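# Set the drink can upright on the cork coaster

## Task

Place the drink can standing upright at the centre of the round cork coaster. The can has to sit on that coaster, and the coaster itself has to lie either on the table or on top of the other coaster.

## Robot and tools

Robot: two arms, left_arm (base near y = +0.316 m) and right_arm (base near y = -0.329 m), each carrying a five-jointed-style dexterous hand: right_arm has a right hand, left_arm a mirrored left hand. A camera stand is fixed behind the arms. Loose objects may occasionally get a brief nudge from outside.

Frame: all positions, orientations, velocities and targets use the scene frame. Its origin sits at table-top height halfway between the nominal bases; +z is up, +x points out over the table, +y toward left_arm. Image left/right does not match arm names. Reported hand positions may be off by a few centimetres, more at long reach.

Hand point axes (right hand; left hand mirrored so +x points toward its thumb): +z runs along straightened fingers toward the tips, +x across the palm away from the thumb, +y outward from the palm face (palm surface at y = -0.062 m). Straight fingertips reach about 0.139 m beyond knuckles at z = -0.017 m; bending fingers first swings tips toward +y. A rigid mast near the wrist (x +0.05 to +0.10, z -0.16 to -0.11, up to y = +0.06) can strike objects. Fingertips have rubber caps.

The 48-number row, used by execute_actions and move: all values lie in [-1, 1] and both arms are always included. Order: left_arm dx, dy, dz, rx, ry, rz; then 16 left hand motor goals; left current_limit, speed; then the same 24 for right_arm. The six pose numbers are offsets, not poses: they are measured from that arm's Hand target at the beginning of the action (or move), along scene axes; 1.0 equals 0.6 m of travel or 180 degrees. rx, ry, rz form a single rotation vector, rotating about the Hand target position. Offsets do not accumulate row to row inside one action, but a new action starts from the updated Hand target, so repeating an offset moves further. Six zeros re-request the current Hand target.

Hand motor order (each an absolute goal, linear between the hinge's stops): index_mcp, index_abd, index_pip, index_dip, middle_mcp, middle_abd, middle_pip, middle_dip, ring_mcp, ring_abd, ring_pip, ring_dip, thumb_cmc, thumb_axl, thumb_mcp, thumb_ipl. Straight values: _mcp +0.75, _abd 0.00, _pip +0.58, _dip +0.70, thumb_cmc +0.71, thumb_axl +0.68, thumb_mcp +0.23, thumb_ipl +0.17. Moving toward -1 curls fingers toward the palm and swings the thumb in front of the palm. A 0 here is a real goal; to keep a hand unchanged, echo its hand_goal, hand_current_limit and hand_speed. current_limit maps -1..+1 to 0..550 mA (floor 11 mA); speed gives (speed+1)/2 of 8.5 rad/s. Start values: +0.4 and -0.6. Grip force grows with how far the goal lies past the object surface.

Tools:
- execute_actions(actions, cameras): actions is a list of actions; each action is up to 15 rows, one per 1/30 s step; a short action repeats its final row to fill 15 steps. An empty list returns state plus all camera images.
- move(target, speed, blend, blocking, cameras): target is one 48-number row or a list of up to 15 rows, every one offset from the same starting Hand targets. speed in m/s, 0.002 to 1 (default 0.25; rotation up to twice that in rad/s), single or per target. blend in metres rounds corners (0 = full stop at each). Paths are straight, finish together, and take 0.5 to 10 s; they ignore obstacles. blocking=false returns after about 0.5 s while motion continues. The result adds a move: line (done, off_target, moving, held, fault) and limits (paced = pose clipped, held = steps withheld).
- wait(seconds 0 to 10, cameras): lets time pass holding commands.
- stop(cameras): brakes a running move.
- zoom_image(camera, region [x0, y0, x1, y1] pixels, at most 504 by 504): cam_high, cam_left_wrist or cam_right_wrist, newest image only.
- clear_fault(arm): left_arm or right_arm, after a reported torque fault.
- finished_scene(scene): the current scene number; irreversible, goal must hold without the robot.

Cameras: cam_high 896x504, cam_left_wrist and cam_right_wrist 672x504 (fisheye).

Results: end_effector_position (m), end_effector_quat_wxyz, velocities; Hand target (your last commanded pose after clipping, base for next offsets); per-motor hand_goal, hand_measured, hand_current_ma (positive pushes toward -1), hand_state (moving, goal, blocked, overload); joint positions and torques. Each control step the command is clipped to 70 mm and 16 degrees from the measured pose, so the hand often stops short; resend or add the missing offset.

Cautions: faster moves and targets set deep past contact hit harder. Contact torque at a joint limit (waist/shoulder 55.2, elbow 46, forearm roll 24.8, wrist pitch 14.9, wrist roll 16.3 N m, held weight included) triggers a torque fault that needs clear_fault. A finger motor drawing 495 mA or more for 5 s shuts off for 10 s. Motors heat when holding loads, reaching far or pushing; MOTOR HOT appears at 65 °C, brakes lock at 80 °C. Don't let arms or hands collide or squeeze each other; the clearance check is not perfect. Avoid routing paths close to an arm's own base. Never drop or release a moving object, slam into fixed items, or let anything leave the table, which fails the task. After a HAND FAULT line, remaining calls in that reply are skipped.

Each tool is called as a command line: name --argument value for each argument, lists and objects as JSON in quotes; but a table of rows of numbers goes row by row, as --pt "numbers of a row", without its own name.

## Session

execute_actions --actions '[]'

Scene clock: 0.00 s.
left_arm: end_effector_position=(+0.5240, +0.5588, +0.1387) hand_goal=(+0.754, +0.000, +0.576, +0.696, +0.754, +0.000, +0.576, +0.696, +0.754, +0.000, +0.576, +0.696, +0.714, +0.678, +0.226, +0.168) hand_measured=(+0.754, +0.000, +0.576, +0.696, +0.754, +0.000, +0.576, +0.696, +0.754, +0.000, +0.576, +0.696, +0.714, +0.678, +0.226, +0.168) hand_current_ma=(+0, +0, +0, +0, +0, +0, +0, +0, +0, +0, +0, +0, +0, +0, +0, +0) hand_state=(goal, goal, goal, goal, goal, goal, goal, goal, goal, goal, goal, goal, goal, goal, goal, goal) hand_current_limit=0.40 hand_speed=-0.60 end_effector_quat_wxyz=(-0.011, +0.674, +0.738, -0.011) | right_arm: end_effector_position=(+0.5650, +0.1130, +0.3401) hand_goal=(+0.754, +0.000, +0.576, +0.696, +0.754, +0.000, +0.576, +0.696, +0.754, +0.000, +0.576, +0.696, +0.714, +0.678, +0.226, +0.168) hand_measured=(+0.754, +0.000, +0.576, +0.696, +0.754, +0.000, +0.576, +0.696, +0.754, +0.000, +0.576, +0.696, +0.714, +0.678, +0.226, +0.168) hand_current_ma=(+0, +0, +0, +0, +0, +0, +0, +0, +0, +0, +0, +0, +0, +0, +0, +0) hand_state=(goal, goal, goal, goal, goal, goal, goal, goal, goal, goal, goal, goal, goal, goal, goal, goal) hand_current_limit=0.40 hand_speed=-0.60 end_effector_quat_wxyz=(+0.156, +0.675, +0.683, +0.231)
Joint positions: left_arm=[0.403 -0.529 -0.911 0.03 -0.411 1.898] | right_arm=[0.842 -0.521 -1.246 -0.933 -0.42 -3.061]
Joint velocities: within noise
Joint torques (N m): no reading
Hand target: left_arm +0.5240, +0.5588, +0.1387; -0.011, +0.674, +0.738, -0.011 | right_arm +0.5650, +0.1130, +0.3401; +0.156, +0.675, +0.683, +0.231

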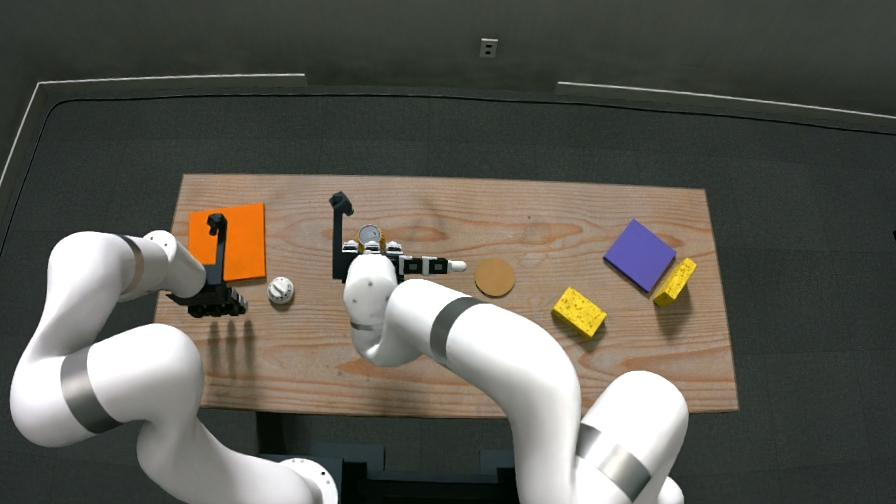

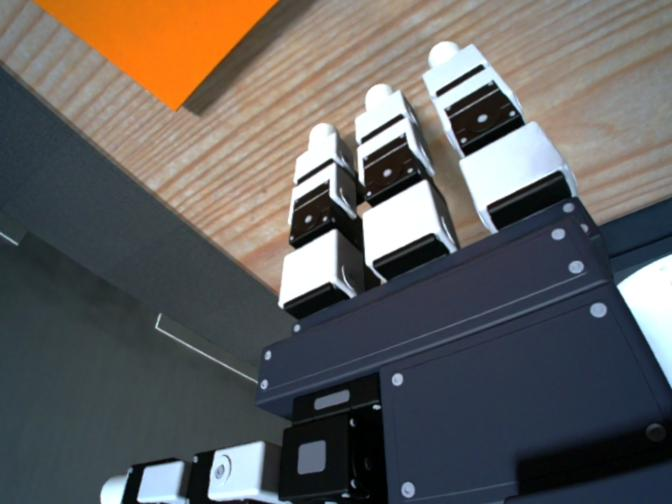

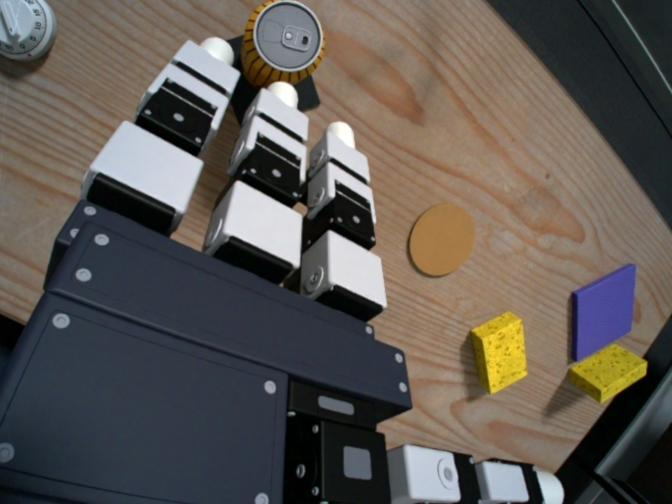

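move --target '[-0.1,-0.15,0.35,0,0,0,0.754,0,0.576,0.696,0.754,0,0.576,0.696,0.754,0,0.576,0.696,0.714,0.678,0.226,0.168,0.4,-0.6,-0.3917,-0.888,0.03,0,0,0,0.754,0,0.576,0.696,0.754,0,0.576,0.696,0.754,0,0.576,0.696,0.714,0.678,0.226,0.168,0.4,-0.6]' --cameras '["all"]'

zoom_image --camera "cam_high" --region '[320, 200, 420, 300]'

zoom_image --camera "cam_high" --region '[465, 245, 525, 305]'

Scene clock: 46.40 s.
left_arm: end_effector_position=(+0.4645, +0.4694, +0.3472) hand_goal=(+0.754, +0.000, +0.576, +0.696, +0.754, +0.000, +0.576, +0.696, +0.754, +0.000, +0.576, +0.696, +0.714, +0.678, +0.226, +0.168) hand_measured=(+0.754, +0.000, +0.576, +0.696, +0.754, +0.000, +0.576, +0.696, +0.754, +0.000, +0.576, +0.696, +0.714, +0.678, +0.224, +0.168) hand_current_ma=(+0, +0, +0, +0, +0, +0, +0, +0, +0, +0, +0, +0, +0, +0, -3, +0) hand_state=(goal, goal, goal, goal, goal, goal, goal, goal, goal, goal, goal, goal, goal, goal, goal, goal) hand_current_limit=0.40 hand_speed=-0.60 end_effector_quat_wxyz=(-0.011, +0.674, +0.738, -0.011) | right_arm: end_effector_position=(+0.3561, -0.3659, +0.3534) hand_goal=(+0.754, +0.000, +0.576, +0.696, +0.754, +0.000, +0.576, +0.696, +0.754, +0.000, +0.576, +0.696, +0.714, +0.678, +0.226, +0.168) hand_measured=(+0.758, +0.000, +0.576, +0.696, +0.758, +0.000, +0.576, +0.696, +0.758, +0.000, +0.576, +0.696, +0.718, +0.678, +0.224, +0.168) hand_current_ma=(+17, +0, +3, +0, +19, +0, +3, +0, +15, +0, +3, +0, +19, -3, -8, -1) hand_state=(goal, goal, goal, goal, goal, goal, goal, goal, goal, goal, goal, goal, goal, goal, goal, goal) hand_current_limit=0.40 hand_speed=-0.60 end_effector_quat_wxyz=(+0.257, +0.686, +0.635, +0.247) end_effector_velocity=(+0.000, +0.001, +0.000) end_effector_angular_velocity=(-0.002, +0.001, +0.003)
Joint positions: left_arm=[0.267 0.015 -0.797 0.011 -0.843 1.783] | right_arm=[-0.011 0.665 -0.085 -1.052 -0.045 -3.599]
Joint velocities: left_arm=[within noise] | right_arm=[0.001 -0.001 0 -0.005 0 0.002]
Joint torques (N m): left_arm=[-10.93 26.09 -27.44 -3.23 -2.52 -0.78] | right_arm=[22.41 -6.34 -32.46 -2.88 -1.97 1.04]
Hand target: left_arm +0.4645, +0.4694, +0.3472; -0.011, +0.674, +0.738, -0.011 (not the last commanded pose) | right_arm +0.3561, -0.3659, +0.3534; +0.257, +0.685, +0.635, +0.247 (not the last commanded pose)
Off the commanded pose: left_arm 0.002 m, 0 deg | right_arm 0.060 m, 13 deg.
move: held (right_arm; a check stopped the path); limits=held
pose unreachable (right arm): on one or more control steps of this call, first in action 0 (counted from 0), this arm could not follow its commanded pose, so it was not sent that pose on those steps. It may still have moved: this result reports where it is.
cause: moving toward the commanded pose would bring two parts of the arm too close to each other (joints 2 (shoulder) to 4 (forearm roll) lie between them).

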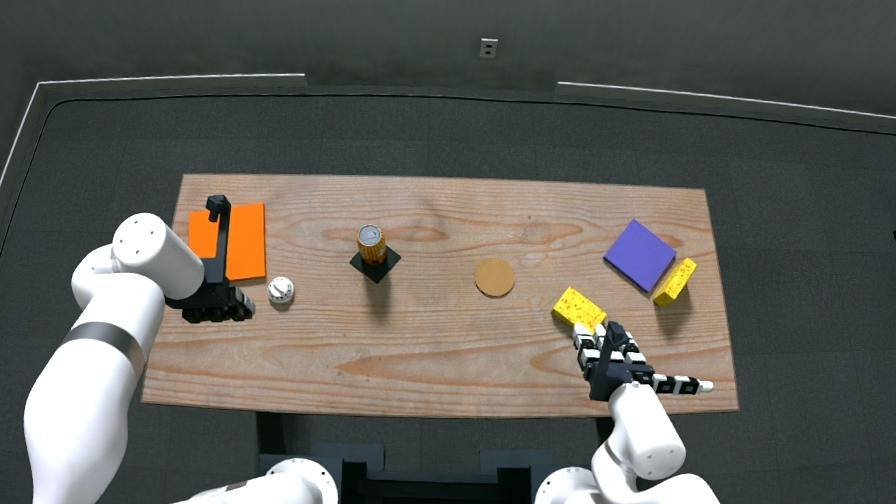

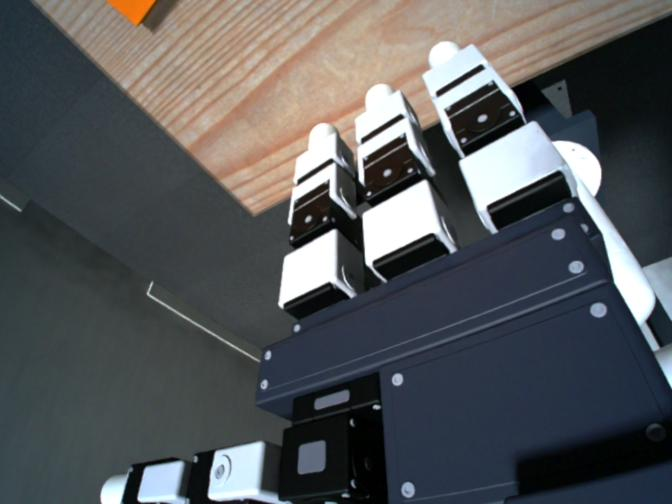

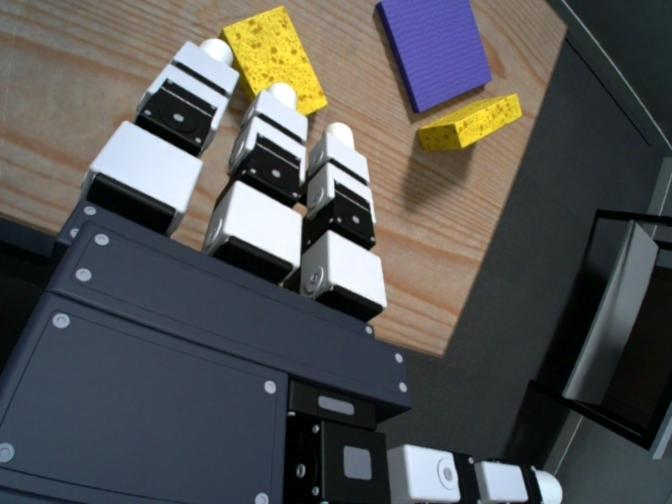

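Scaled by 5.040 from the camera's 896x504 image, which has a finer 1280x720 frame.

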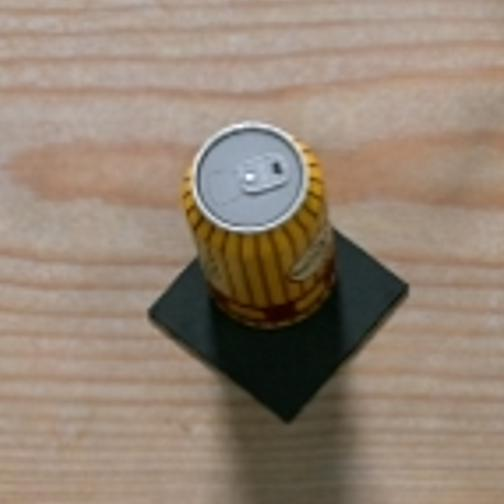

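Scaled by 8.400 from the camera's 896x504 image, which has a finer 1280x720 frame.

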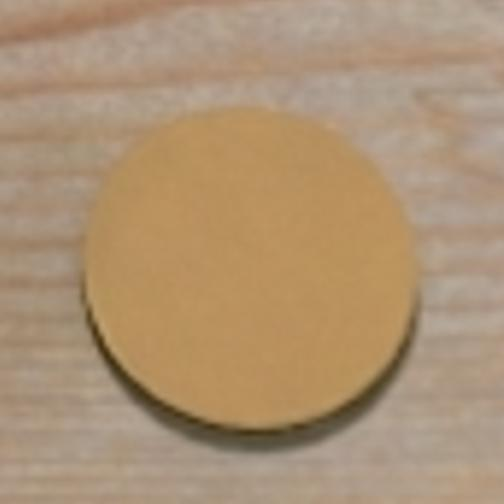

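move --pt "-0.0175 -0.3567 0.0547 0.0063 -0.0084 0.3765 0.754 0 0.576 0.696 0.754 0 0.576 0.696 0.754 0 0.576 0.696 -0.657 0.678 0.449 0.168 0.4 -0.6 0 0 0 0 0 0 0.754 0 0.576 0.696 0.754 0 0.576 0.696 0.754 0 0.576 0.696 0.714 0.678 0.226 0.168 0.4 -0.6" --pt "0.3015 -0.4547 -0.1453 -0.4037 -0.338 0.2997 0.754 0 0.576 0.696 0.754 0 0.576 0.696 0.754 0 0.576 0.696 -0.657 0.678 0.449 0.168 0.4 -0.6 0 0 0 0 0 0 0.754 0 0.576 0.696 0.754 0 0.576 0.696 0.754 0 0.576 0.696 0.714 0.678 0.226 0.168 0.4 -0.6" --cameras '["all"]' --speed 0.3 --blend 0.005

Scene clock: 77.83 s.
left_arm: end_effector_position=(+0.6454, +0.1966, +0.2600) hand_goal=(+0.754, +0.000, +0.576, +0.696, +0.754, +0.000, +0.576, +0.696, +0.754, +0.000, +0.576, +0.696, -0.656, +0.678, +0.450, +0.168) hand_measured=(+0.754, +0.002, +0.576, +0.696, +0.754, +0.002, +0.576, +0.696, +0.754, +0.002, +0.576, +0.696, -0.650, +0.678, +0.448, +0.168) hand_current_ma=(+0, +1, +0, +0, +0, +1, +0, +0, +0, +1, +0, +0, +7, +0, -2, +0) hand_state=(goal, goal, goal, goal, goal, goal, goal, goal, goal, goal, goal, goal, goal, goal, goal, goal) hand_current_limit=0.40 hand_speed=-0.60 end_effector_quat_wxyz=(+0.700, +0.105, +0.699, -0.105) | right_arm: end_effector_position=(+0.3561, -0.3659, +0.3534) hand_goal=(+0.754, +0.000, +0.576, +0.696, +0.754, +0.000, +0.576, +0.696, +0.754, +0.000, +0.576, +0.696, +0.714, +0.678, +0.226, +0.168) hand_measured=(+0.758, +0.000, +0.576, +0.696, +0.758, +0.000, +0.576, +0.696, +0.758, +0.000, +0.576, +0.696, +0.718, +0.678, +0.224, +0.168) hand_current_ma=(+17, +0, +3, +0, +19, +0, +3, +0, +15, +0, +3, +0, +19, -3, -8, -1) hand_state=(goal, goal, goal, goal, goal, goal, goal, goal, goal, goal, goal, goal, goal, goal, goal, goal) hand_current_limit=0.40 hand_speed=-0.60 end_effector_quat_wxyz=(+0.257, +0.685, +0.635, +0.247)
Joint positions: left_arm=[-0.363 -0.609 -0.747 -0.023 1.434 0.003] | right_arm=[-0.011 0.665 -0.085 -1.053 -0.045 -3.599]
Joint torques (N m): left_arm=[10.87 21.75 -20.68 3.48 4.41 0.79] | right_arm=[20.8 -7.17 -32.3 -3.05 -1.94 1.15]
Hand target: left_arm +0.6454, +0.1966, +0.2600; +0.699, +0.105, +0.699, -0.105 | right_arm +0.3561, -0.3659, +0.3534; +0.257, +0.685, +0.635, +0.247
Off the commanded pose: left_arm 0.000 m, 0 deg | right_arm 0.000 m, 0 deg.
move: done

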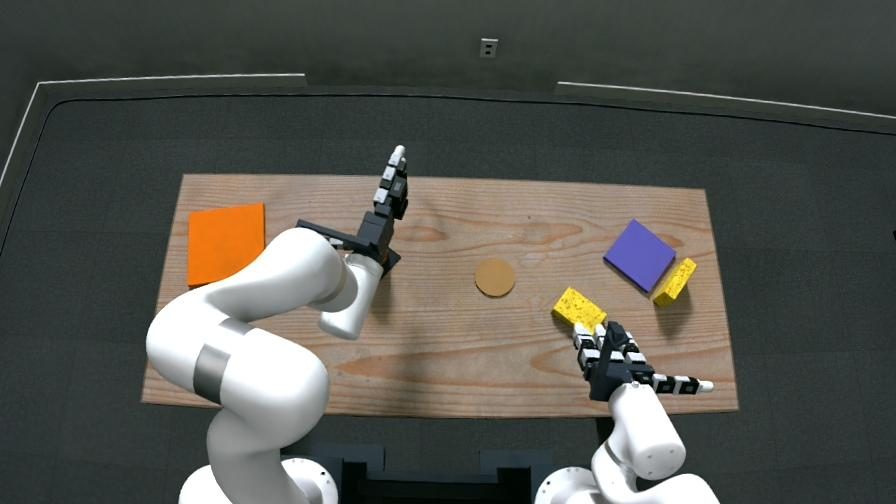

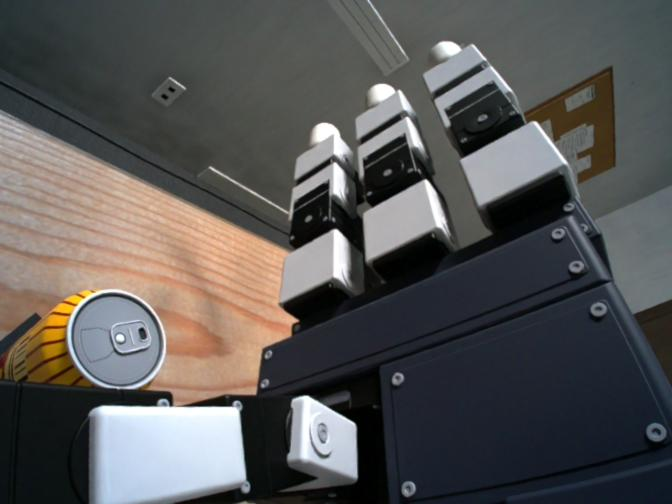

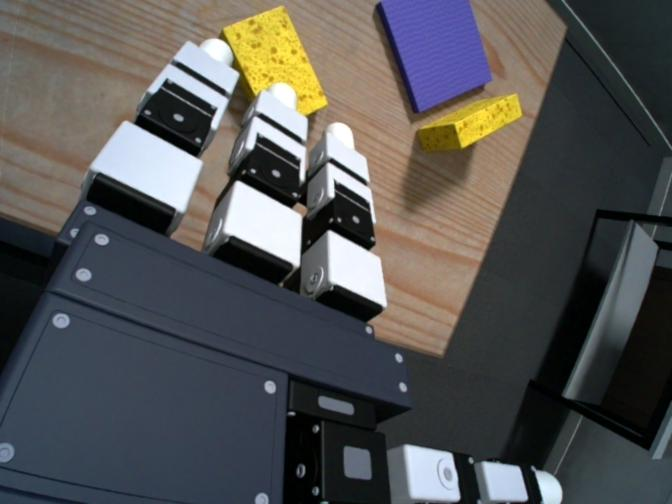

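move --pt "-0.003 -0.0242 -0.18 0 0 0 0.754 0 0.576 0.696 0.754 0 0.576 0.696 0.754 0 0.576 0.696 -0.657 0.678 0.449 0.168 0.4 -0.6 0 0 0 0 0 0 0.754 0 0.576 0.696 0.754 0 0.576 0.696 0.754 0 0.576 0.696 0.714 0.678 0.226 0.168 0.4 -0.6" --cameras '["all"]' --speed 0.15

zoom_image --camera "cam_high" --region '[310, 140, 450, 300]'

Scene clock: 84.37 s.
left_arm: end_effector_position=(+0.6436, +0.1821, +0.1520) hand_goal=(+0.754, +0.000, +0.576, +0.696, +0.754, +0.000, +0.576, +0.696, +0.754, +0.000, +0.576, +0.696, -0.656, +0.678, +0.450, +0.168) hand_measured=(+0.754, +0.002, +0.576, +0.696, +0.754, +0.002, +0.576, +0.696, +0.754, +0.002, +0.576, +0.696, -0.650, +0.678, +0.448, +0.168) hand_current_ma=(+0, +1, +0, +0, +0, +1, +0, +0, +0, +1, +0, +0, +7, +0, -2, +0) hand_state=(goal, goal, goal, goal, goal, goal, goal, goal, goal, goal, goal, goal, goal, goal, goal, goal) hand_current_limit=0.40 hand_speed=-0.60 end_effector_quat_wxyz=(+0.700, +0.105, +0.699, -0.105) | right_arm: end_effector_position=(+0.3561, -0.3659, +0.3534) hand_goal=(+0.754, +0.000, +0.576, +0.696, +0.754, +0.000, +0.576, +0.696, +0.754, +0.000, +0.576, +0.696, +0.714, +0.678, +0.226, +0.168) hand_measured=(+0.758, +0.000, +0.576, +0.696, +0.758, +0.000, +0.576, +0.696, +0.758, +0.000, +0.576, +0.696, +0.718, +0.678, +0.224, +0.168) hand_current_ma=(+17, +0, +3, +0, +19, +0, +3, +0, +15, +0, +3, +0, +19, -3, -8, -1) hand_state=(goal, goal, goal, goal, goal, goal, goal, goal, goal, goal, goal, goal, goal, goal, goal, goal) hand_current_limit=0.40 hand_speed=-0.60 end_effector_quat_wxyz=(+0.257, +0.685, +0.635, +0.247)
Joint positions: left_arm=[-0.396 -0.897 -0.847 -0.056 1.621 -0.003] | right_arm=[-0.011 0.665 -0.085 -1.053 -0.045 -3.599]
Joint torques (N m): left_arm=[-10.4 25.15 -17.34 -4.79 4.48 -0.68] | right_arm=[20.11 -6.4 -32.47 -3.28 -1.93 1.09]
Hand target: left_arm +0.6436, +0.1821, +0.1520; +0.699, +0.105, +0.699, -0.105 | right_arm +0.3561, -0.3659, +0.3534; +0.257, +0.685, +0.635, +0.247
Off the commanded pose: left_arm 0.000 m, 0 deg | right_arm 0.000 m, 0 deg.
move: done

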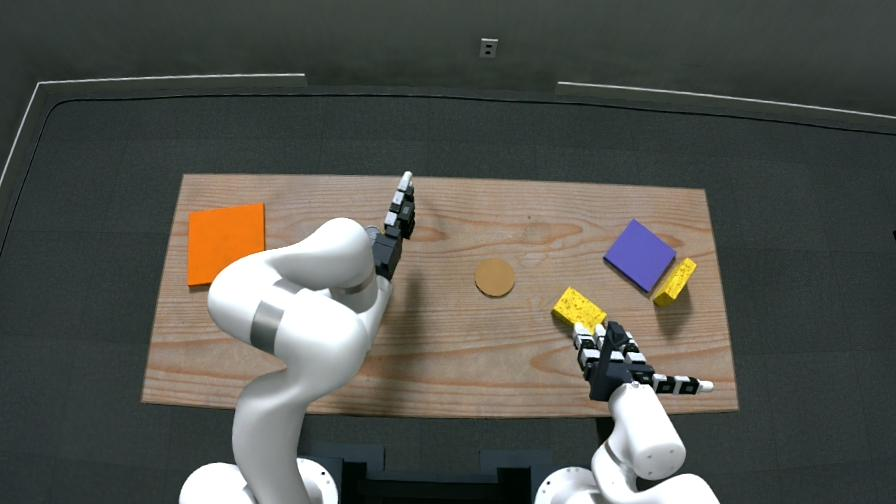

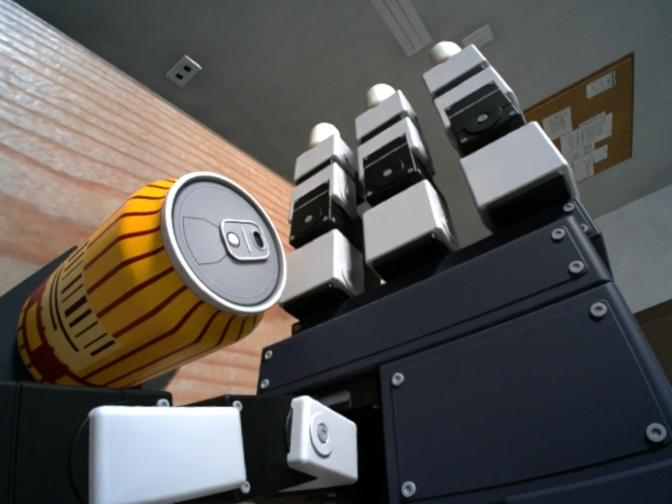

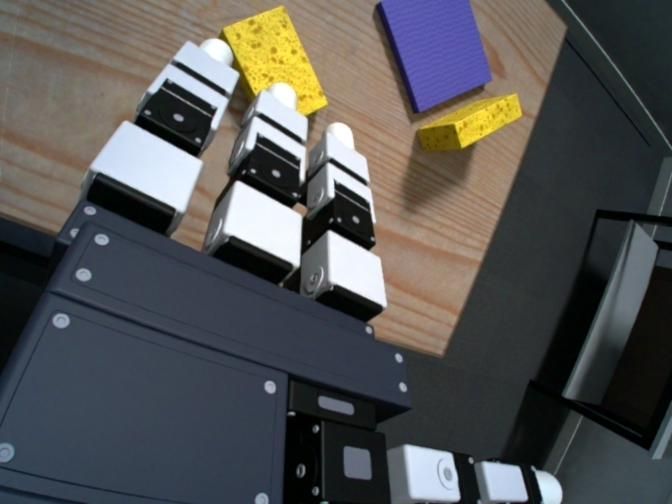

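Scaled by 3.150 from the camera's 896x504 image, which has a finer 1280x720 frame.

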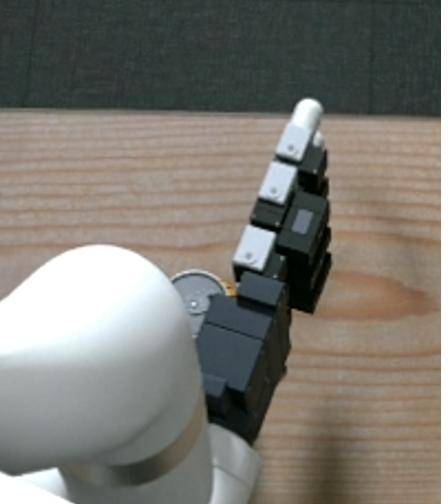

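move --pt "0 0 -0.1367 0 0 0 0.754 0 0.576 0.696 0.754 0 0.576 0.696 0.754 0 0.576 0.696 -0.657 0.678 0.449 0.168 0.4 -0.6 0 0 0 0 0 0 0.754 0 0.576 0.696 0.754 0 0.576 0.696 0.754 0 0.576 0.696 0.714 0.678 0.226 0.168 0.4 -0.6" --cameras '["all"]' --speed 0.08

zoom_image --camera "cam_high" --region '[310, 140, 450, 300]'

Scene clock: 96.67 s.
left_arm: end_effector_position=(+0.6436, +0.1821, +0.0700) hand_goal=(+0.754, +0.000, +0.576, +0.696, +0.754, +0.000, +0.576, +0.696, +0.754, +0.000, +0.576, +0.696, -0.656, +0.678, +0.450, +0.168) hand_measured=(+0.754, +0.002, +0.576, +0.696, +0.754, +0.002, +0.576, +0.696, +0.754, +0.002, +0.576, +0.696, -0.650, +0.678, +0.448, +0.168) hand_current_ma=(+0, +1, +0, +0, +0, +1, +0, +0, +0, +1, +0, +0, +7, +0, -2, +0) hand_state=(goal, goal, goal, goal, goal, goal, goal, goal, goal, goal, goal, goal, goal, goal, goal, goal) hand_current_limit=0.40 hand_speed=-0.60 end_effector_quat_wxyz=(+0.699, +0.105, +0.699, -0.105) | right_arm: end_effector_position=(+0.3561, -0.3659, +0.3534) hand_goal=(+0.754, +0.000, +0.576, +0.696, +0.754, +0.000, +0.576, +0.696, +0.754, +0.000, +0.576, +0.696, +0.714, +0.678, +0.226, +0.168) hand_measured=(+0.758, +0.000, +0.576, +0.696, +0.758, +0.000, +0.576, +0.696, +0.758, +0.000, +0.576, +0.696, +0.718, +0.678, +0.224, +0.168) hand_current_ma=(+17, +0, +3, +0, +19, +0, +3, +0, +15, +0, +3, +0, +19, -3, -8, -1) hand_state=(goal, goal, goal, goal, goal, goal, goal, goal, goal, goal, goal, goal, goal, goal, goal, goal) hand_current_limit=0.40 hand_speed=-0.60 end_effector_quat_wxyz=(+0.257, +0.685, +0.635, +0.247)
Joint positions: left_arm=[-0.396 -1.113 -0.96 -0.056 1.724 -0.009] | right_arm=[-0.011 0.665 -0.085 -1.053 -0.045 -3.599]
Joint torques (N m): left_arm=[-7.14 25.21 -15.02 -4.76 4.48 -0.67] | right_arm=[20.52 -6.8 -32.18 -3.17 -1.9 1.11]
Hand target: left_arm +0.6436, +0.1821, +0.0700; +0.699, +0.105, +0.699, -0.105 | right_arm +0.3561, -0.3659, +0.3534; +0.257, +0.685, +0.635, +0.247
Off the commanded pose: left_arm 0.000 m, 0 deg | right_arm 0.000 m, 0 deg.
move: done

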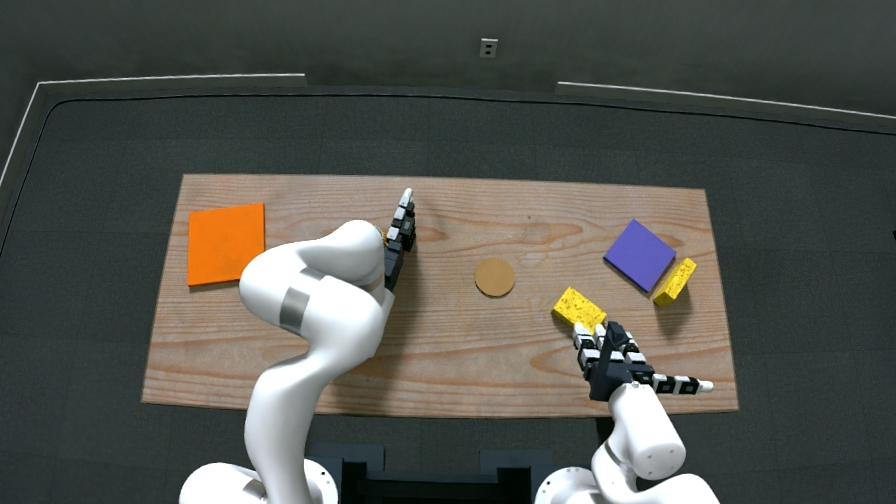

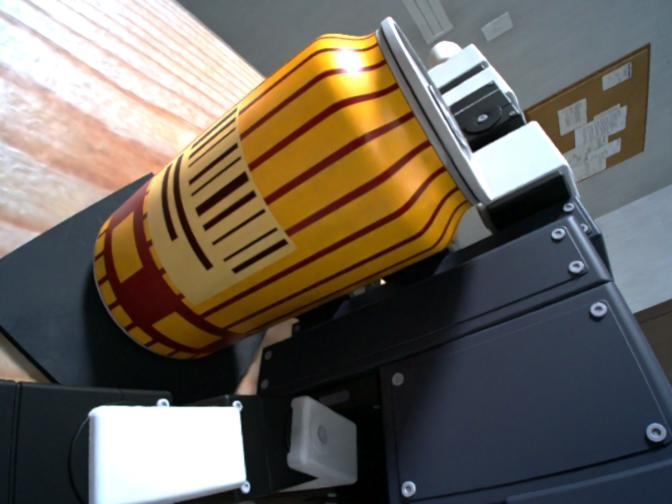

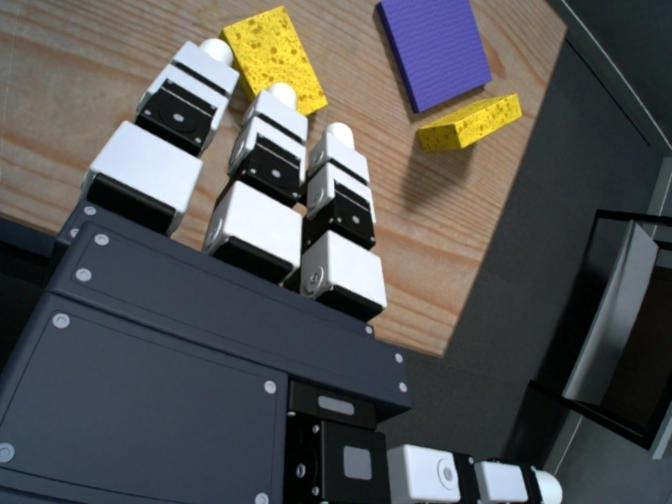

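Scaled by 3.150 from the camera's 896x504 image, which has a finer 1280x720 frame.

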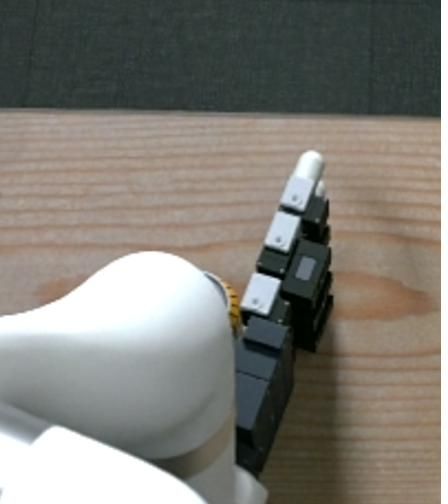

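move --pt "0.0243 0.0222 0 0 0 0 0.754 0 0.576 0.696 0.754 0 0.576 0.696 0.754 0 0.576 0.696 -0.657 0.678 0.449 0.168 0.4 -0.6 0 0 0 0 0 0 0.754 0 0.576 0.696 0.754 0 0.576 0.696 0.754 0 0.576 0.696 0.714 0.678 0.226 0.168 0.4 -0.6" --cameras '["cam_left_wrist"]' --speed 0.04

Scene clock: 103.33 s.
left_arm: end_effector_position=(+0.6581, +0.1954, +0.0700) hand_goal=(+0.754, +0.000, +0.576, +0.696, +0.754, +0.000, +0.576, +0.696, +0.754, +0.000, +0.576, +0.696, -0.656, +0.678, +0.450, +0.168) hand_measured=(+0.754, +0.002, +0.576, +0.696, +0.754, +0.002, +0.576, +0.696, +0.754, +0.002, +0.576, +0.696, -0.650, +0.678, +0.448, +0.168) hand_current_ma=(+0, +1, +0, +0, +0, +1, +0, +0, +0, +1, +0, +0, +7, +0, -2, +0) hand_state=(goal, goal, goal, goal, goal, goal, goal, goal, goal, goal, goal, goal, goal, goal, goal, goal) hand_current_limit=0.40 hand_speed=-0.60 end_effector_quat_wxyz=(+0.699, +0.105, +0.699, -0.105) | right_arm: end_effector_position=(+0.3561, -0.3659, +0.3534) hand_goal=(+0.754, +0.000, +0.576, +0.696, +0.754, +0.000, +0.576, +0.696, +0.754, +0.000, +0.576, +0.696, +0.714, +0.678, +0.226, +0.168) hand_measured=(+0.758, +0.000, +0.576, +0.696, +0.758, +0.000, +0.576, +0.696, +0.758, +0.000, +0.576, +0.696, +0.718, +0.678, +0.224, +0.168) hand_current_ma=(+17, +0, +3, +0, +19, +0, +3, +0, +15, +0, +3, +0, +19, -3, -8, -1) hand_state=(goal, goal, goal, goal, goal, goal, goal, goal, goal, goal, goal, goal, goal, goal, goal, goal) hand_current_limit=0.40 hand_speed=-0.60 end_effector_quat_wxyz=(+0.257, +0.685, +0.635, +0.247)
Joint positions: left_arm=[-0.357 -1.118 -0.985 -0.016 1.705 -0.002] | right_arm=[-0.011 0.665 -0.085 -1.053 -0.045 -3.599]
Joint torques (N m): left_arm=[9.75 26.67 -14.75 3.93 -1.04 0.73] | right_arm=[20.17 -6.49 -32.09 -3.03 -1.88 1.08]
Hand target: left_arm +0.6581, +0.1954, +0.0700; +0.699, +0.105, +0.699, -0.105 | right_arm +0.3561, -0.3659, +0.3534; +0.257, +0.685, +0.635, +0.247
Off the commanded pose: left_arm 0.000 m, 0 deg | right_arm 0.000 m, 0 deg.
move: done
Images, in order (width x height): cam_left_wrist 672x504.

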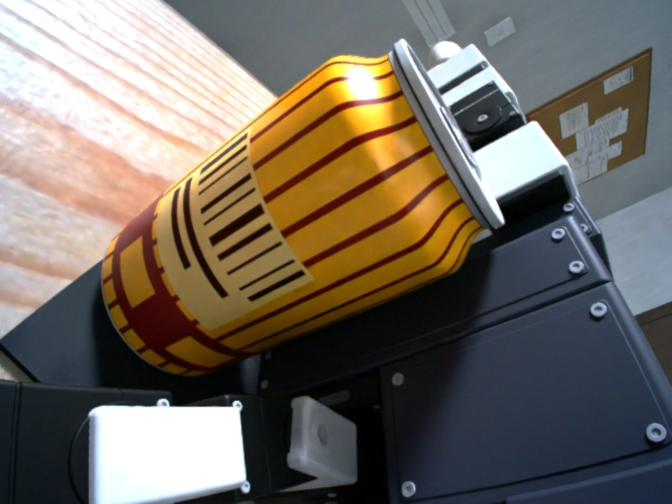

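execute_actions --actions '[[[0,0,0,0,0,0,-0.41,0,-0.3,0.26,-0.41,0,-0.3,0.26,0.754,0,0.576,0.696,-0.657,0.678,-0.169,-0.5,0.4,-0.85,0,0,0,0,0,0,0.754,0,0.576,0.696,0.754,0,0.576,0.696,0.754,0,0.576,0.696,0.714,0.678,0.226,0.168,0.4,-0.6]],[[0,0,0,0,0,0,-0.41,0,-0.3,0.26,-0.41,0,-0.3,0.26,0.754,0,0.576,0.696,-0.657,0.678,-0.169,-0.5,0.4,-0.85,0,0,0,0,0,0,0.754,0,0.576,0.696,0.754,0,0.576,0.696,0.754,0,0.576,0.696,0.714,0.678,0.226,0.168,0.4,-0.6]],[[0,0,0,0,0,0,-0.41,0,-0.3,0.26,-0.41,0,-0.3,0.26,0.754,0,0.576,0.696,-0.657,0.678,-0.169,-0.5,0.4,-0.85,0,0,0,0,0,0,0.754,0,0.576,0.696,0.754,0,0.576,0.696,0.754,0,0.576,0.696,0.714,0.678,0.226,0.168,0.4,-0.6]],[[0,0,0,0,0,0,-0.41,0,-0.3,0.26,-0.41,0,-0.3,0.26,0.754,0,0.576,0.696,-0.657,0.678,-0.169,-0.5,0.4,-0.85,0,0,0,0,0,0,0.754,0,0.576,0.696,0.754,0,0.576,0.696,0.754,0,0.576,0.696,0.714,0.678,0.226,0.168,0.4,-0.6]]]' --cameras '["cam_high","cam_left_wrist"]'

zoom_image --camera "cam_high" --region '[310, 140, 450, 300]'

Scene clock: 116.97 s.
left_arm: end_effector_position=(+0.6581, +0.1954, +0.0700) hand_goal=(-0.410, +0.000, -0.300, +0.260, -0.410, +0.000, -0.300, +0.260, +0.754, +0.000, +0.576, +0.696, -0.656, +0.678, -0.168, -0.500) hand_measured=(+0.014, +0.016, -0.228, +0.276, -0.006, +0.004, -0.296, +0.262, +0.754, +0.002, +0.576, +0.696, -0.644, +0.672, +0.054, -0.422) hand_current_ma=(+385, +21, +191, +23, +385, +2, +4, +2, +0, +1, +0, +0, +15, -6, +385, +326) hand_state=(blocked, goal, blocked, goal, blocked, goal, goal, goal, goal, goal, goal, goal, goal, goal, blocked, blocked) hand_current_limit=0.40 hand_speed=-0.85 end_effector_quat_wxyz=(+0.699, +0.105, +0.699, -0.105) | right_arm: end_effector_position=(+0.3561, -0.3659, +0.3534) hand_goal=(+0.754, +0.000, +0.576, +0.696, +0.754, +0.000, +0.576, +0.696, +0.754, +0.000, +0.576, +0.696, +0.714, +0.678, +0.226, +0.168) hand_measured=(+0.758, +0.000, +0.576, +0.696, +0.758, +0.000, +0.576, +0.696, +0.758, +0.000, +0.576, +0.696, +0.718, +0.678, +0.224, +0.168) hand_current_ma=(+17, +0, +3, +0, +19, +0, +3, +0, +15, +0, +3, +0, +19, -3, -8, -1) hand_state=(goal, goal, goal, goal, goal, goal, goal, goal, goal, goal, goal, goal, goal, goal, goal, goal) hand_current_limit=0.40 hand_speed=-0.60 end_effector_quat_wxyz=(+0.257, +0.685, +0.635, +0.247)
Joint positions: left_arm=[-0.357 -1.118 -0.985 -0.016 1.705 -0.002] | right_arm=[-0.011 0.665 -0.085 -1.053 -0.045 -3.599]
Joint torques (N m): left_arm=[10.26 26.01 -13.37 2.38 -0.68 0.86] | right_arm=[19.34 -6.03 -31.81 -3.06 -1.89 1.14]
Hand target: left_arm +0.6581, +0.1954, +0.0700; +0.699, +0.105, +0.699, -0.105 | right_arm +0.3561, -0.3659, +0.3534; +0.257, +0.685, +0.635, +0.247
Off the commanded pose: left_arm 0.000 m, 0 deg | right_arm 0.000 m, 0 deg.
Images, in order (width x height): cam_high 896x504, cam_left_wrist 672x504.

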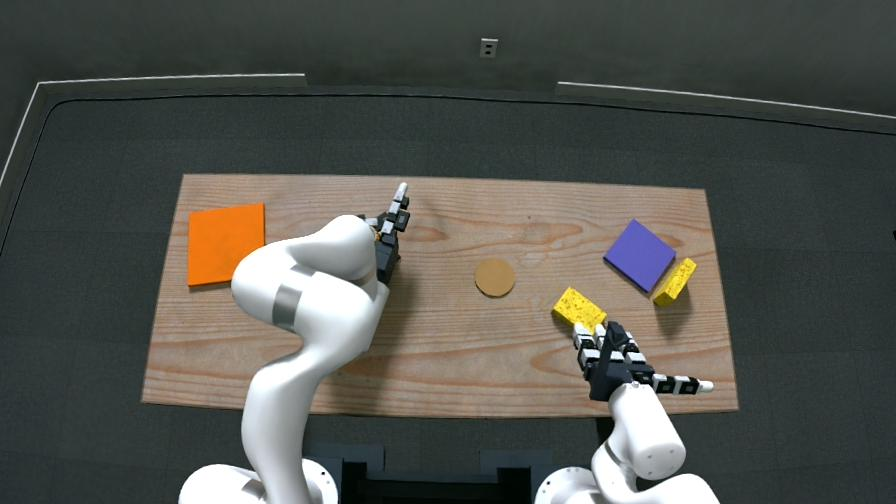

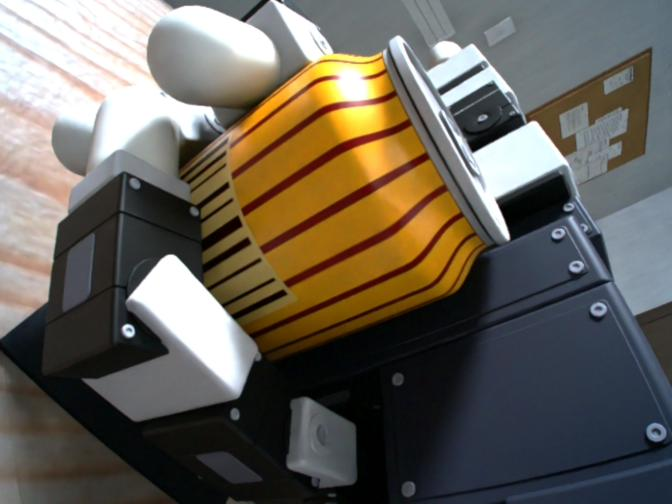

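Scaled by 3.150 from the camera's 896x504 image, which has a finer 1280x720 frame.

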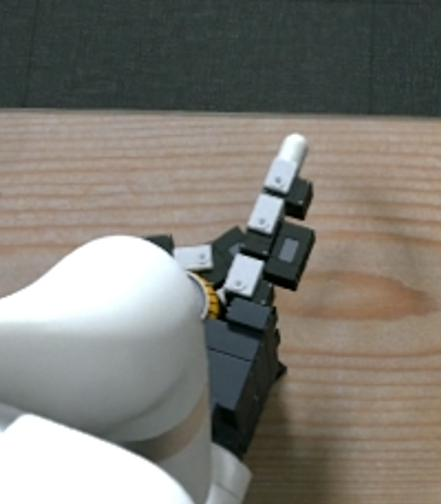

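execute_actions --actions '[[[0,0,0,0,0,0,-0.41,0,-0.45,0.1,-0.41,0,-0.45,0.1,0.754,0,0.576,0.696,-0.657,0.678,-0.169,-0.6,0.4,-0.85,0,0,0,0,0,0,0.754,0,0.576,0.696,0.754,0,0.576,0.696,0.754,0,0.576,0.696,0.714,0.678,0.226,0.168,0.4,-0.6]]]'

move --pt "0 0 0.05 0 0 0 -0.41 0 -0.45 0.1 -0.41 0 -0.45 0.1 0.754 0 0.576 0.696 -0.657 0.678 -0.169 -0.6 0.4 -0.85 0 0 0 0 0 0 0.754 0 0.576 0.696 0.754 0 0.576 0.696 0.754 0 0.576 0.696 0.714 0.678 0.226 0.168 0.4 -0.6" --cameras '["cam_high","cam_left_wrist"]' --speed 0.05

Scene clock: 126.30 s.
left_arm: end_effector_position=(+0.6581, +0.1954, +0.0700) hand_goal=(-0.410, +0.000, -0.450, +0.100, -0.410, +0.000, -0.450, +0.100, +0.754, +0.000, +0.576, +0.696, -0.656, +0.678, -0.168, -0.600) hand_measured=(+0.014, +0.036, -0.238, +0.200, -0.008, +0.002, -0.296, +0.210, +0.754, +0.002, +0.576, +0.696, -0.644, +0.670, +0.058, -0.432) hand_current_ma=(+385, +62, +385, +308, +385, +1, +385, +345, +0, +1, +0, +0, +15, -11, +385, +385) hand_state=(blocked, blocked, blocked, blocked, blocked, goal, blocked, blocked, goal, goal, goal, goal, goal, goal, blocked, blocked) hand_current_limit=0.40 hand_speed=-0.85 end_effector_quat_wxyz=(+0.699, +0.105, +0.699, -0.105) | right_arm: end_effector_position=(+0.3561, -0.3659, +0.3534) hand_goal=(+0.754, +0.000, +0.576, +0.696, +0.754, +0.000, +0.576, +0.696, +0.754, +0.000, +0.576, +0.696, +0.714, +0.678, +0.226, +0.168) hand_measured=(+0.758, +0.000, +0.576, +0.696, +0.758, +0.000, +0.576, +0.696, +0.758, +0.000, +0.576, +0.696, +0.718, +0.678, +0.224, +0.168) hand_current_ma=(+17, +0, +3, +0, +19, +0, +3, +0, +15, +0, +3, +0, +19, -3, -8, -1) hand_state=(goal, goal, goal, goal, goal, goal, goal, goal, goal, goal, goal, goal, goal, goal, goal, goal) hand_current_limit=0.40 hand_speed=-0.60 end_effector_quat_wxyz=(+0.257, +0.685, +0.635, +0.247)
Joint positions: left_arm=[-0.357 -1.118 -0.985 -0.016 1.705 -0.002] | right_arm=[-0.011 0.665 -0.085 -1.053 -0.045 -3.599]
Joint torques (N m): left_arm=[5.64 27.22 -8.33 2 -0.46 0.48] | right_arm=[18.72 -6.9 -31.87 -3.06 -1.91 1.16]
Hand target: left_arm +0.6581, +0.1954, +0.0700; +0.699, +0.105, +0.699, -0.105 | right_arm +0.3561, -0.3659, +0.3534; +0.257, +0.685, +0.635, +0.247
Off the commanded pose: left_arm 0.000 m, 0 deg | right_arm 0.000 m, 0 deg.

Scene clock: 127.27 s.
left_arm: end_effector_position=(+0.6581, +0.1954, +0.0999) hand_goal=(-0.410, +0.000, -0.450, +0.100, -0.410, +0.000, -0.450, +0.100, +0.754, +0.000, +0.576, +0.696, -0.656, +0.678, -0.168, -0.600) hand_measured=(+0.014, +0.038, -0.238, +0.200, -0.008, +0.002, -0.296, +0.210, +0.754, +0.002, +0.576, +0.696, -0.644, +0.670, +0.058, -0.432) hand_current_ma=(+385, +63, +385, +307, +385, +1, +385, +345, +0, +1, +0, +0, +15, -11, +385, +385) hand_state=(blocked, blocked, blocked, blocked, blocked, goal, blocked, blocked, goal, goal, goal, goal, goal, goal, blocked, blocked) hand_current_limit=0.40 hand_speed=-0.85 end_effector_quat_wxyz=(+0.699, +0.105, +0.699, -0.105) | right_arm: end_effector_position=(+0.3561, -0.3659, +0.3534) hand_goal=(+0.754, +0.000, +0.576, +0.696, +0.754, +0.000, +0.576, +0.696, +0.754, +0.000, +0.576, +0.696, +0.714, +0.678, +0.226, +0.168) hand_measured=(+0.758, +0.000, +0.576, +0.696, +0.758, +0.000, +0.576, +0.696, +0.758, +0.000, +0.576, +0.696, +0.718, +0.678, +0.224, +0.168) hand_current_ma=(+17, +0, +3, +0, +19, +0, +3, +0, +15, +0, +3, +0, +19, -3, -8, -1) hand_state=(goal, goal, goal, goal, goal, goal, goal, goal, goal, goal, goal, goal, goal, goal, goal, goal) hand_current_limit=0.40 hand_speed=-0.60 end_effector_quat_wxyz=(+0.257, +0.685, +0.635, +0.247)
Joint positions: left_arm=[-0.357 -1.04 -0.939 -0.016 1.672 -0.002] | right_arm=[-0.011 0.665 -0.085 -1.053 -0.045 -3.599]
Joint torques (N m): left_arm=[3.95 49.17 -4.05 3.78 -0.14 1.05] | right_arm=[19.65 -6.68 -32.05 -3.33 -1.91 1.11]
Hand target: left_arm +0.6581, +0.1954, +0.1000; +0.699, +0.105, +0.699, -0.105 | right_arm +0.3561, -0.3659, +0.3534; +0.257, +0.685, +0.635, +0.247
Off the commanded pose: left_arm 0.000 m, 0 deg | right_arm 0.000 m, 0 deg.
move: done
Images, in order (width x height): cam_high 896x504, cam_left_wrist 672x504.

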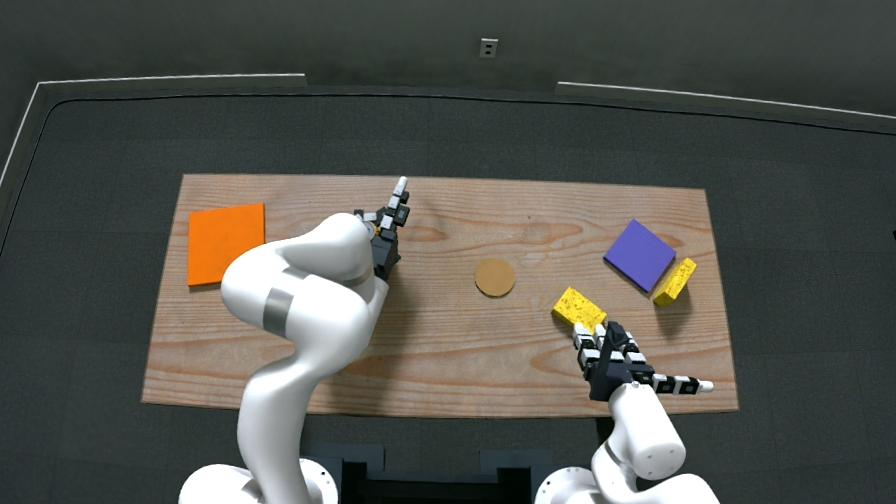

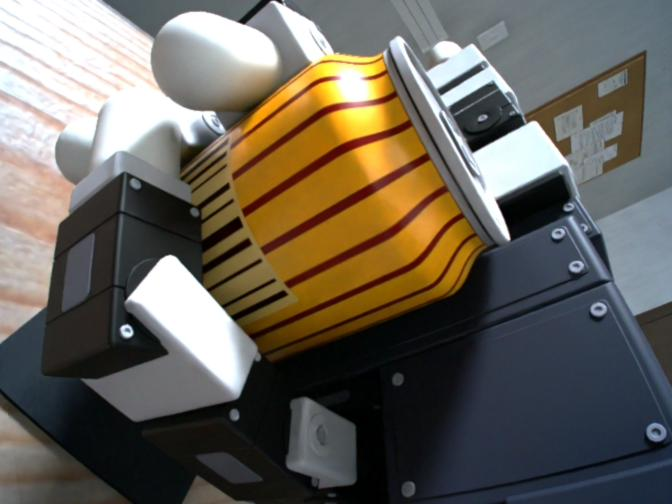

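move --pt "-0.0952 -0.5698 0.05 0 0 -0.1461 -0.41 0 -0.45 0.1 -0.41 0 -0.45 0.1 0.754 0 0.576 0.696 -0.657 0.678 -0.169 -0.6 0.4 -0.85 0 0 0 0 0 0 0.754 0 0.576 0.696 0.754 0 0.576 0.696 0.754 0 0.576 0.696 0.714 0.678 0.226 0.168 0.4 -0.6" --cameras '["cam_high","cam_left_wrist","cam_right_wrist"]' --speed 0.15

zoom_image --camera "cam_high" --region '[420, 170, 560, 320]'

Scene clock: 150.17 s.
left_arm: end_effector_position=(+0.6010, -0.1464, +0.1300) hand_goal=(-0.410, +0.000, -0.450, +0.100, -0.410, +0.000, -0.450, +0.100, +0.754, +0.000, +0.576, +0.696, -0.656, +0.678, -0.168, -0.600) hand_measured=(+0.014, +0.038, -0.238, +0.200, -0.008, +0.002, -0.296, +0.210, +0.754, +0.002, +0.576, +0.696, -0.644, +0.670, +0.058, -0.432) hand_current_ma=(+385, +63, +385, +307, +385, +1, +385, +345, +0, +1, +0, +0, +15, -11, +385, +385) hand_state=(blocked, blocked, blocked, blocked, blocked, goal, blocked, blocked, goal, goal, goal, goal, goal, goal, blocked, blocked) hand_current_limit=0.40 hand_speed=-0.85 end_effector_quat_wxyz=(+0.657, +0.261, +0.657, -0.261) | right_arm: end_effector_position=(+0.3561, -0.3659, +0.3534) hand_goal=(+0.754, +0.000, +0.576, +0.696, +0.754, +0.000, +0.576, +0.696, +0.754, +0.000, +0.576, +0.696, +0.714, +0.678, +0.226, +0.168) hand_measured=(+0.758, +0.000, +0.576, +0.696, +0.758, +0.000, +0.576, +0.696, +0.758, +0.000, +0.576, +0.696, +0.718, +0.678, +0.224, +0.168) hand_current_ma=(+17, +0, +3, +0, +19, +0, +3, +0, +15, +0, +3, +0, +19, -3, -8, -1) hand_state=(goal, goal, goal, goal, goal, goal, goal, goal, goal, goal, goal, goal, goal, goal, goal, goal) hand_current_limit=0.40 hand_speed=-0.60 end_effector_quat_wxyz=(+0.257, +0.685, +0.635, +0.247)
Joint positions: left_arm=[-0.817 -1.045 -1.155 -0.017 1.462 0.002] | right_arm=[-0.011 0.665 -0.085 -1.053 -0.045 -3.599]
Joint torques (N m): left_arm=[-10.06 31.69 -20.76 3.75 -0.17 -0.28] | right_arm=[19.07 -6.39 -32.11 -3.09 -1.9 1.11]
Hand target: left_arm +0.6010, -0.1465, +0.1300; +0.657, +0.261, +0.657, -0.261 | right_arm +0.3561, -0.3659, +0.3534; +0.257, +0.685, +0.635, +0.247
Off the commanded pose: left_arm 0.000 m, 0 deg | right_arm 0.000 m, 0 deg.
move: done

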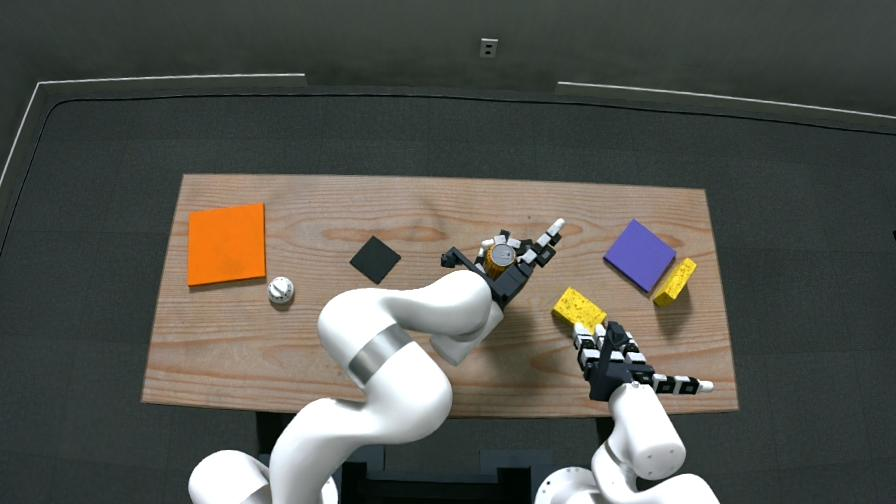

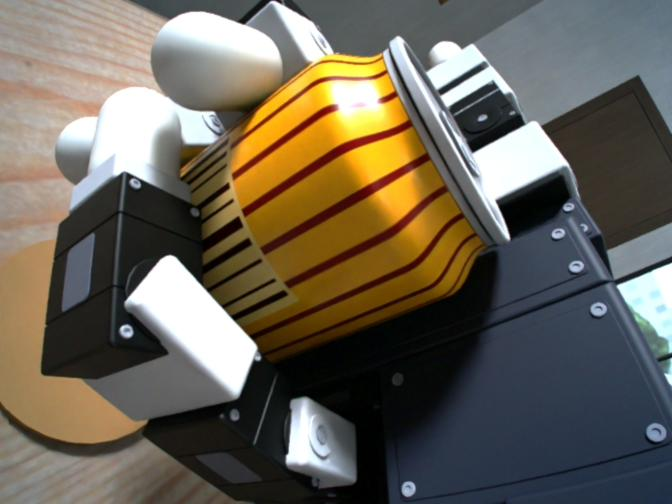

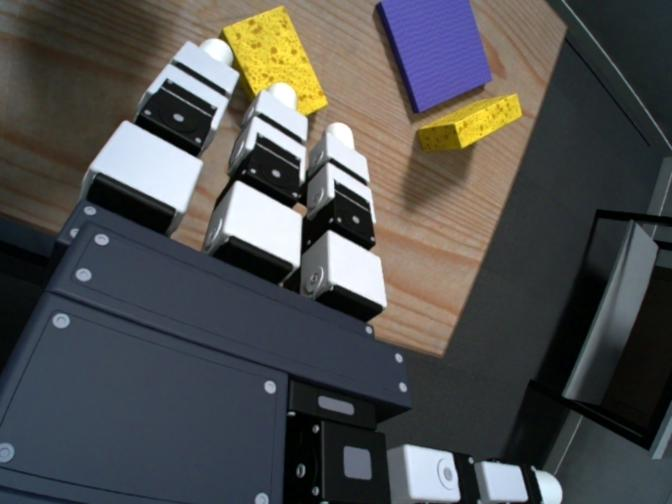

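Scaled by 3.360 from the camera's 896x504 image, which has a finer 1280x720 frame.

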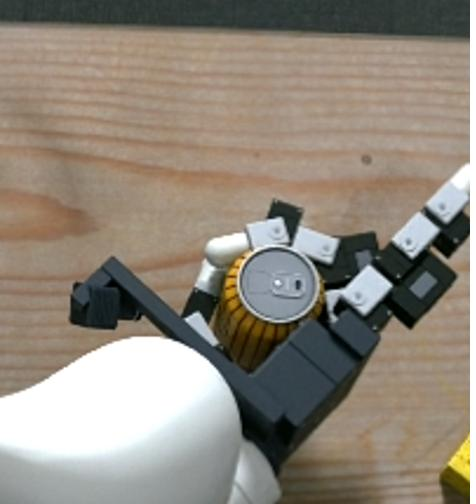

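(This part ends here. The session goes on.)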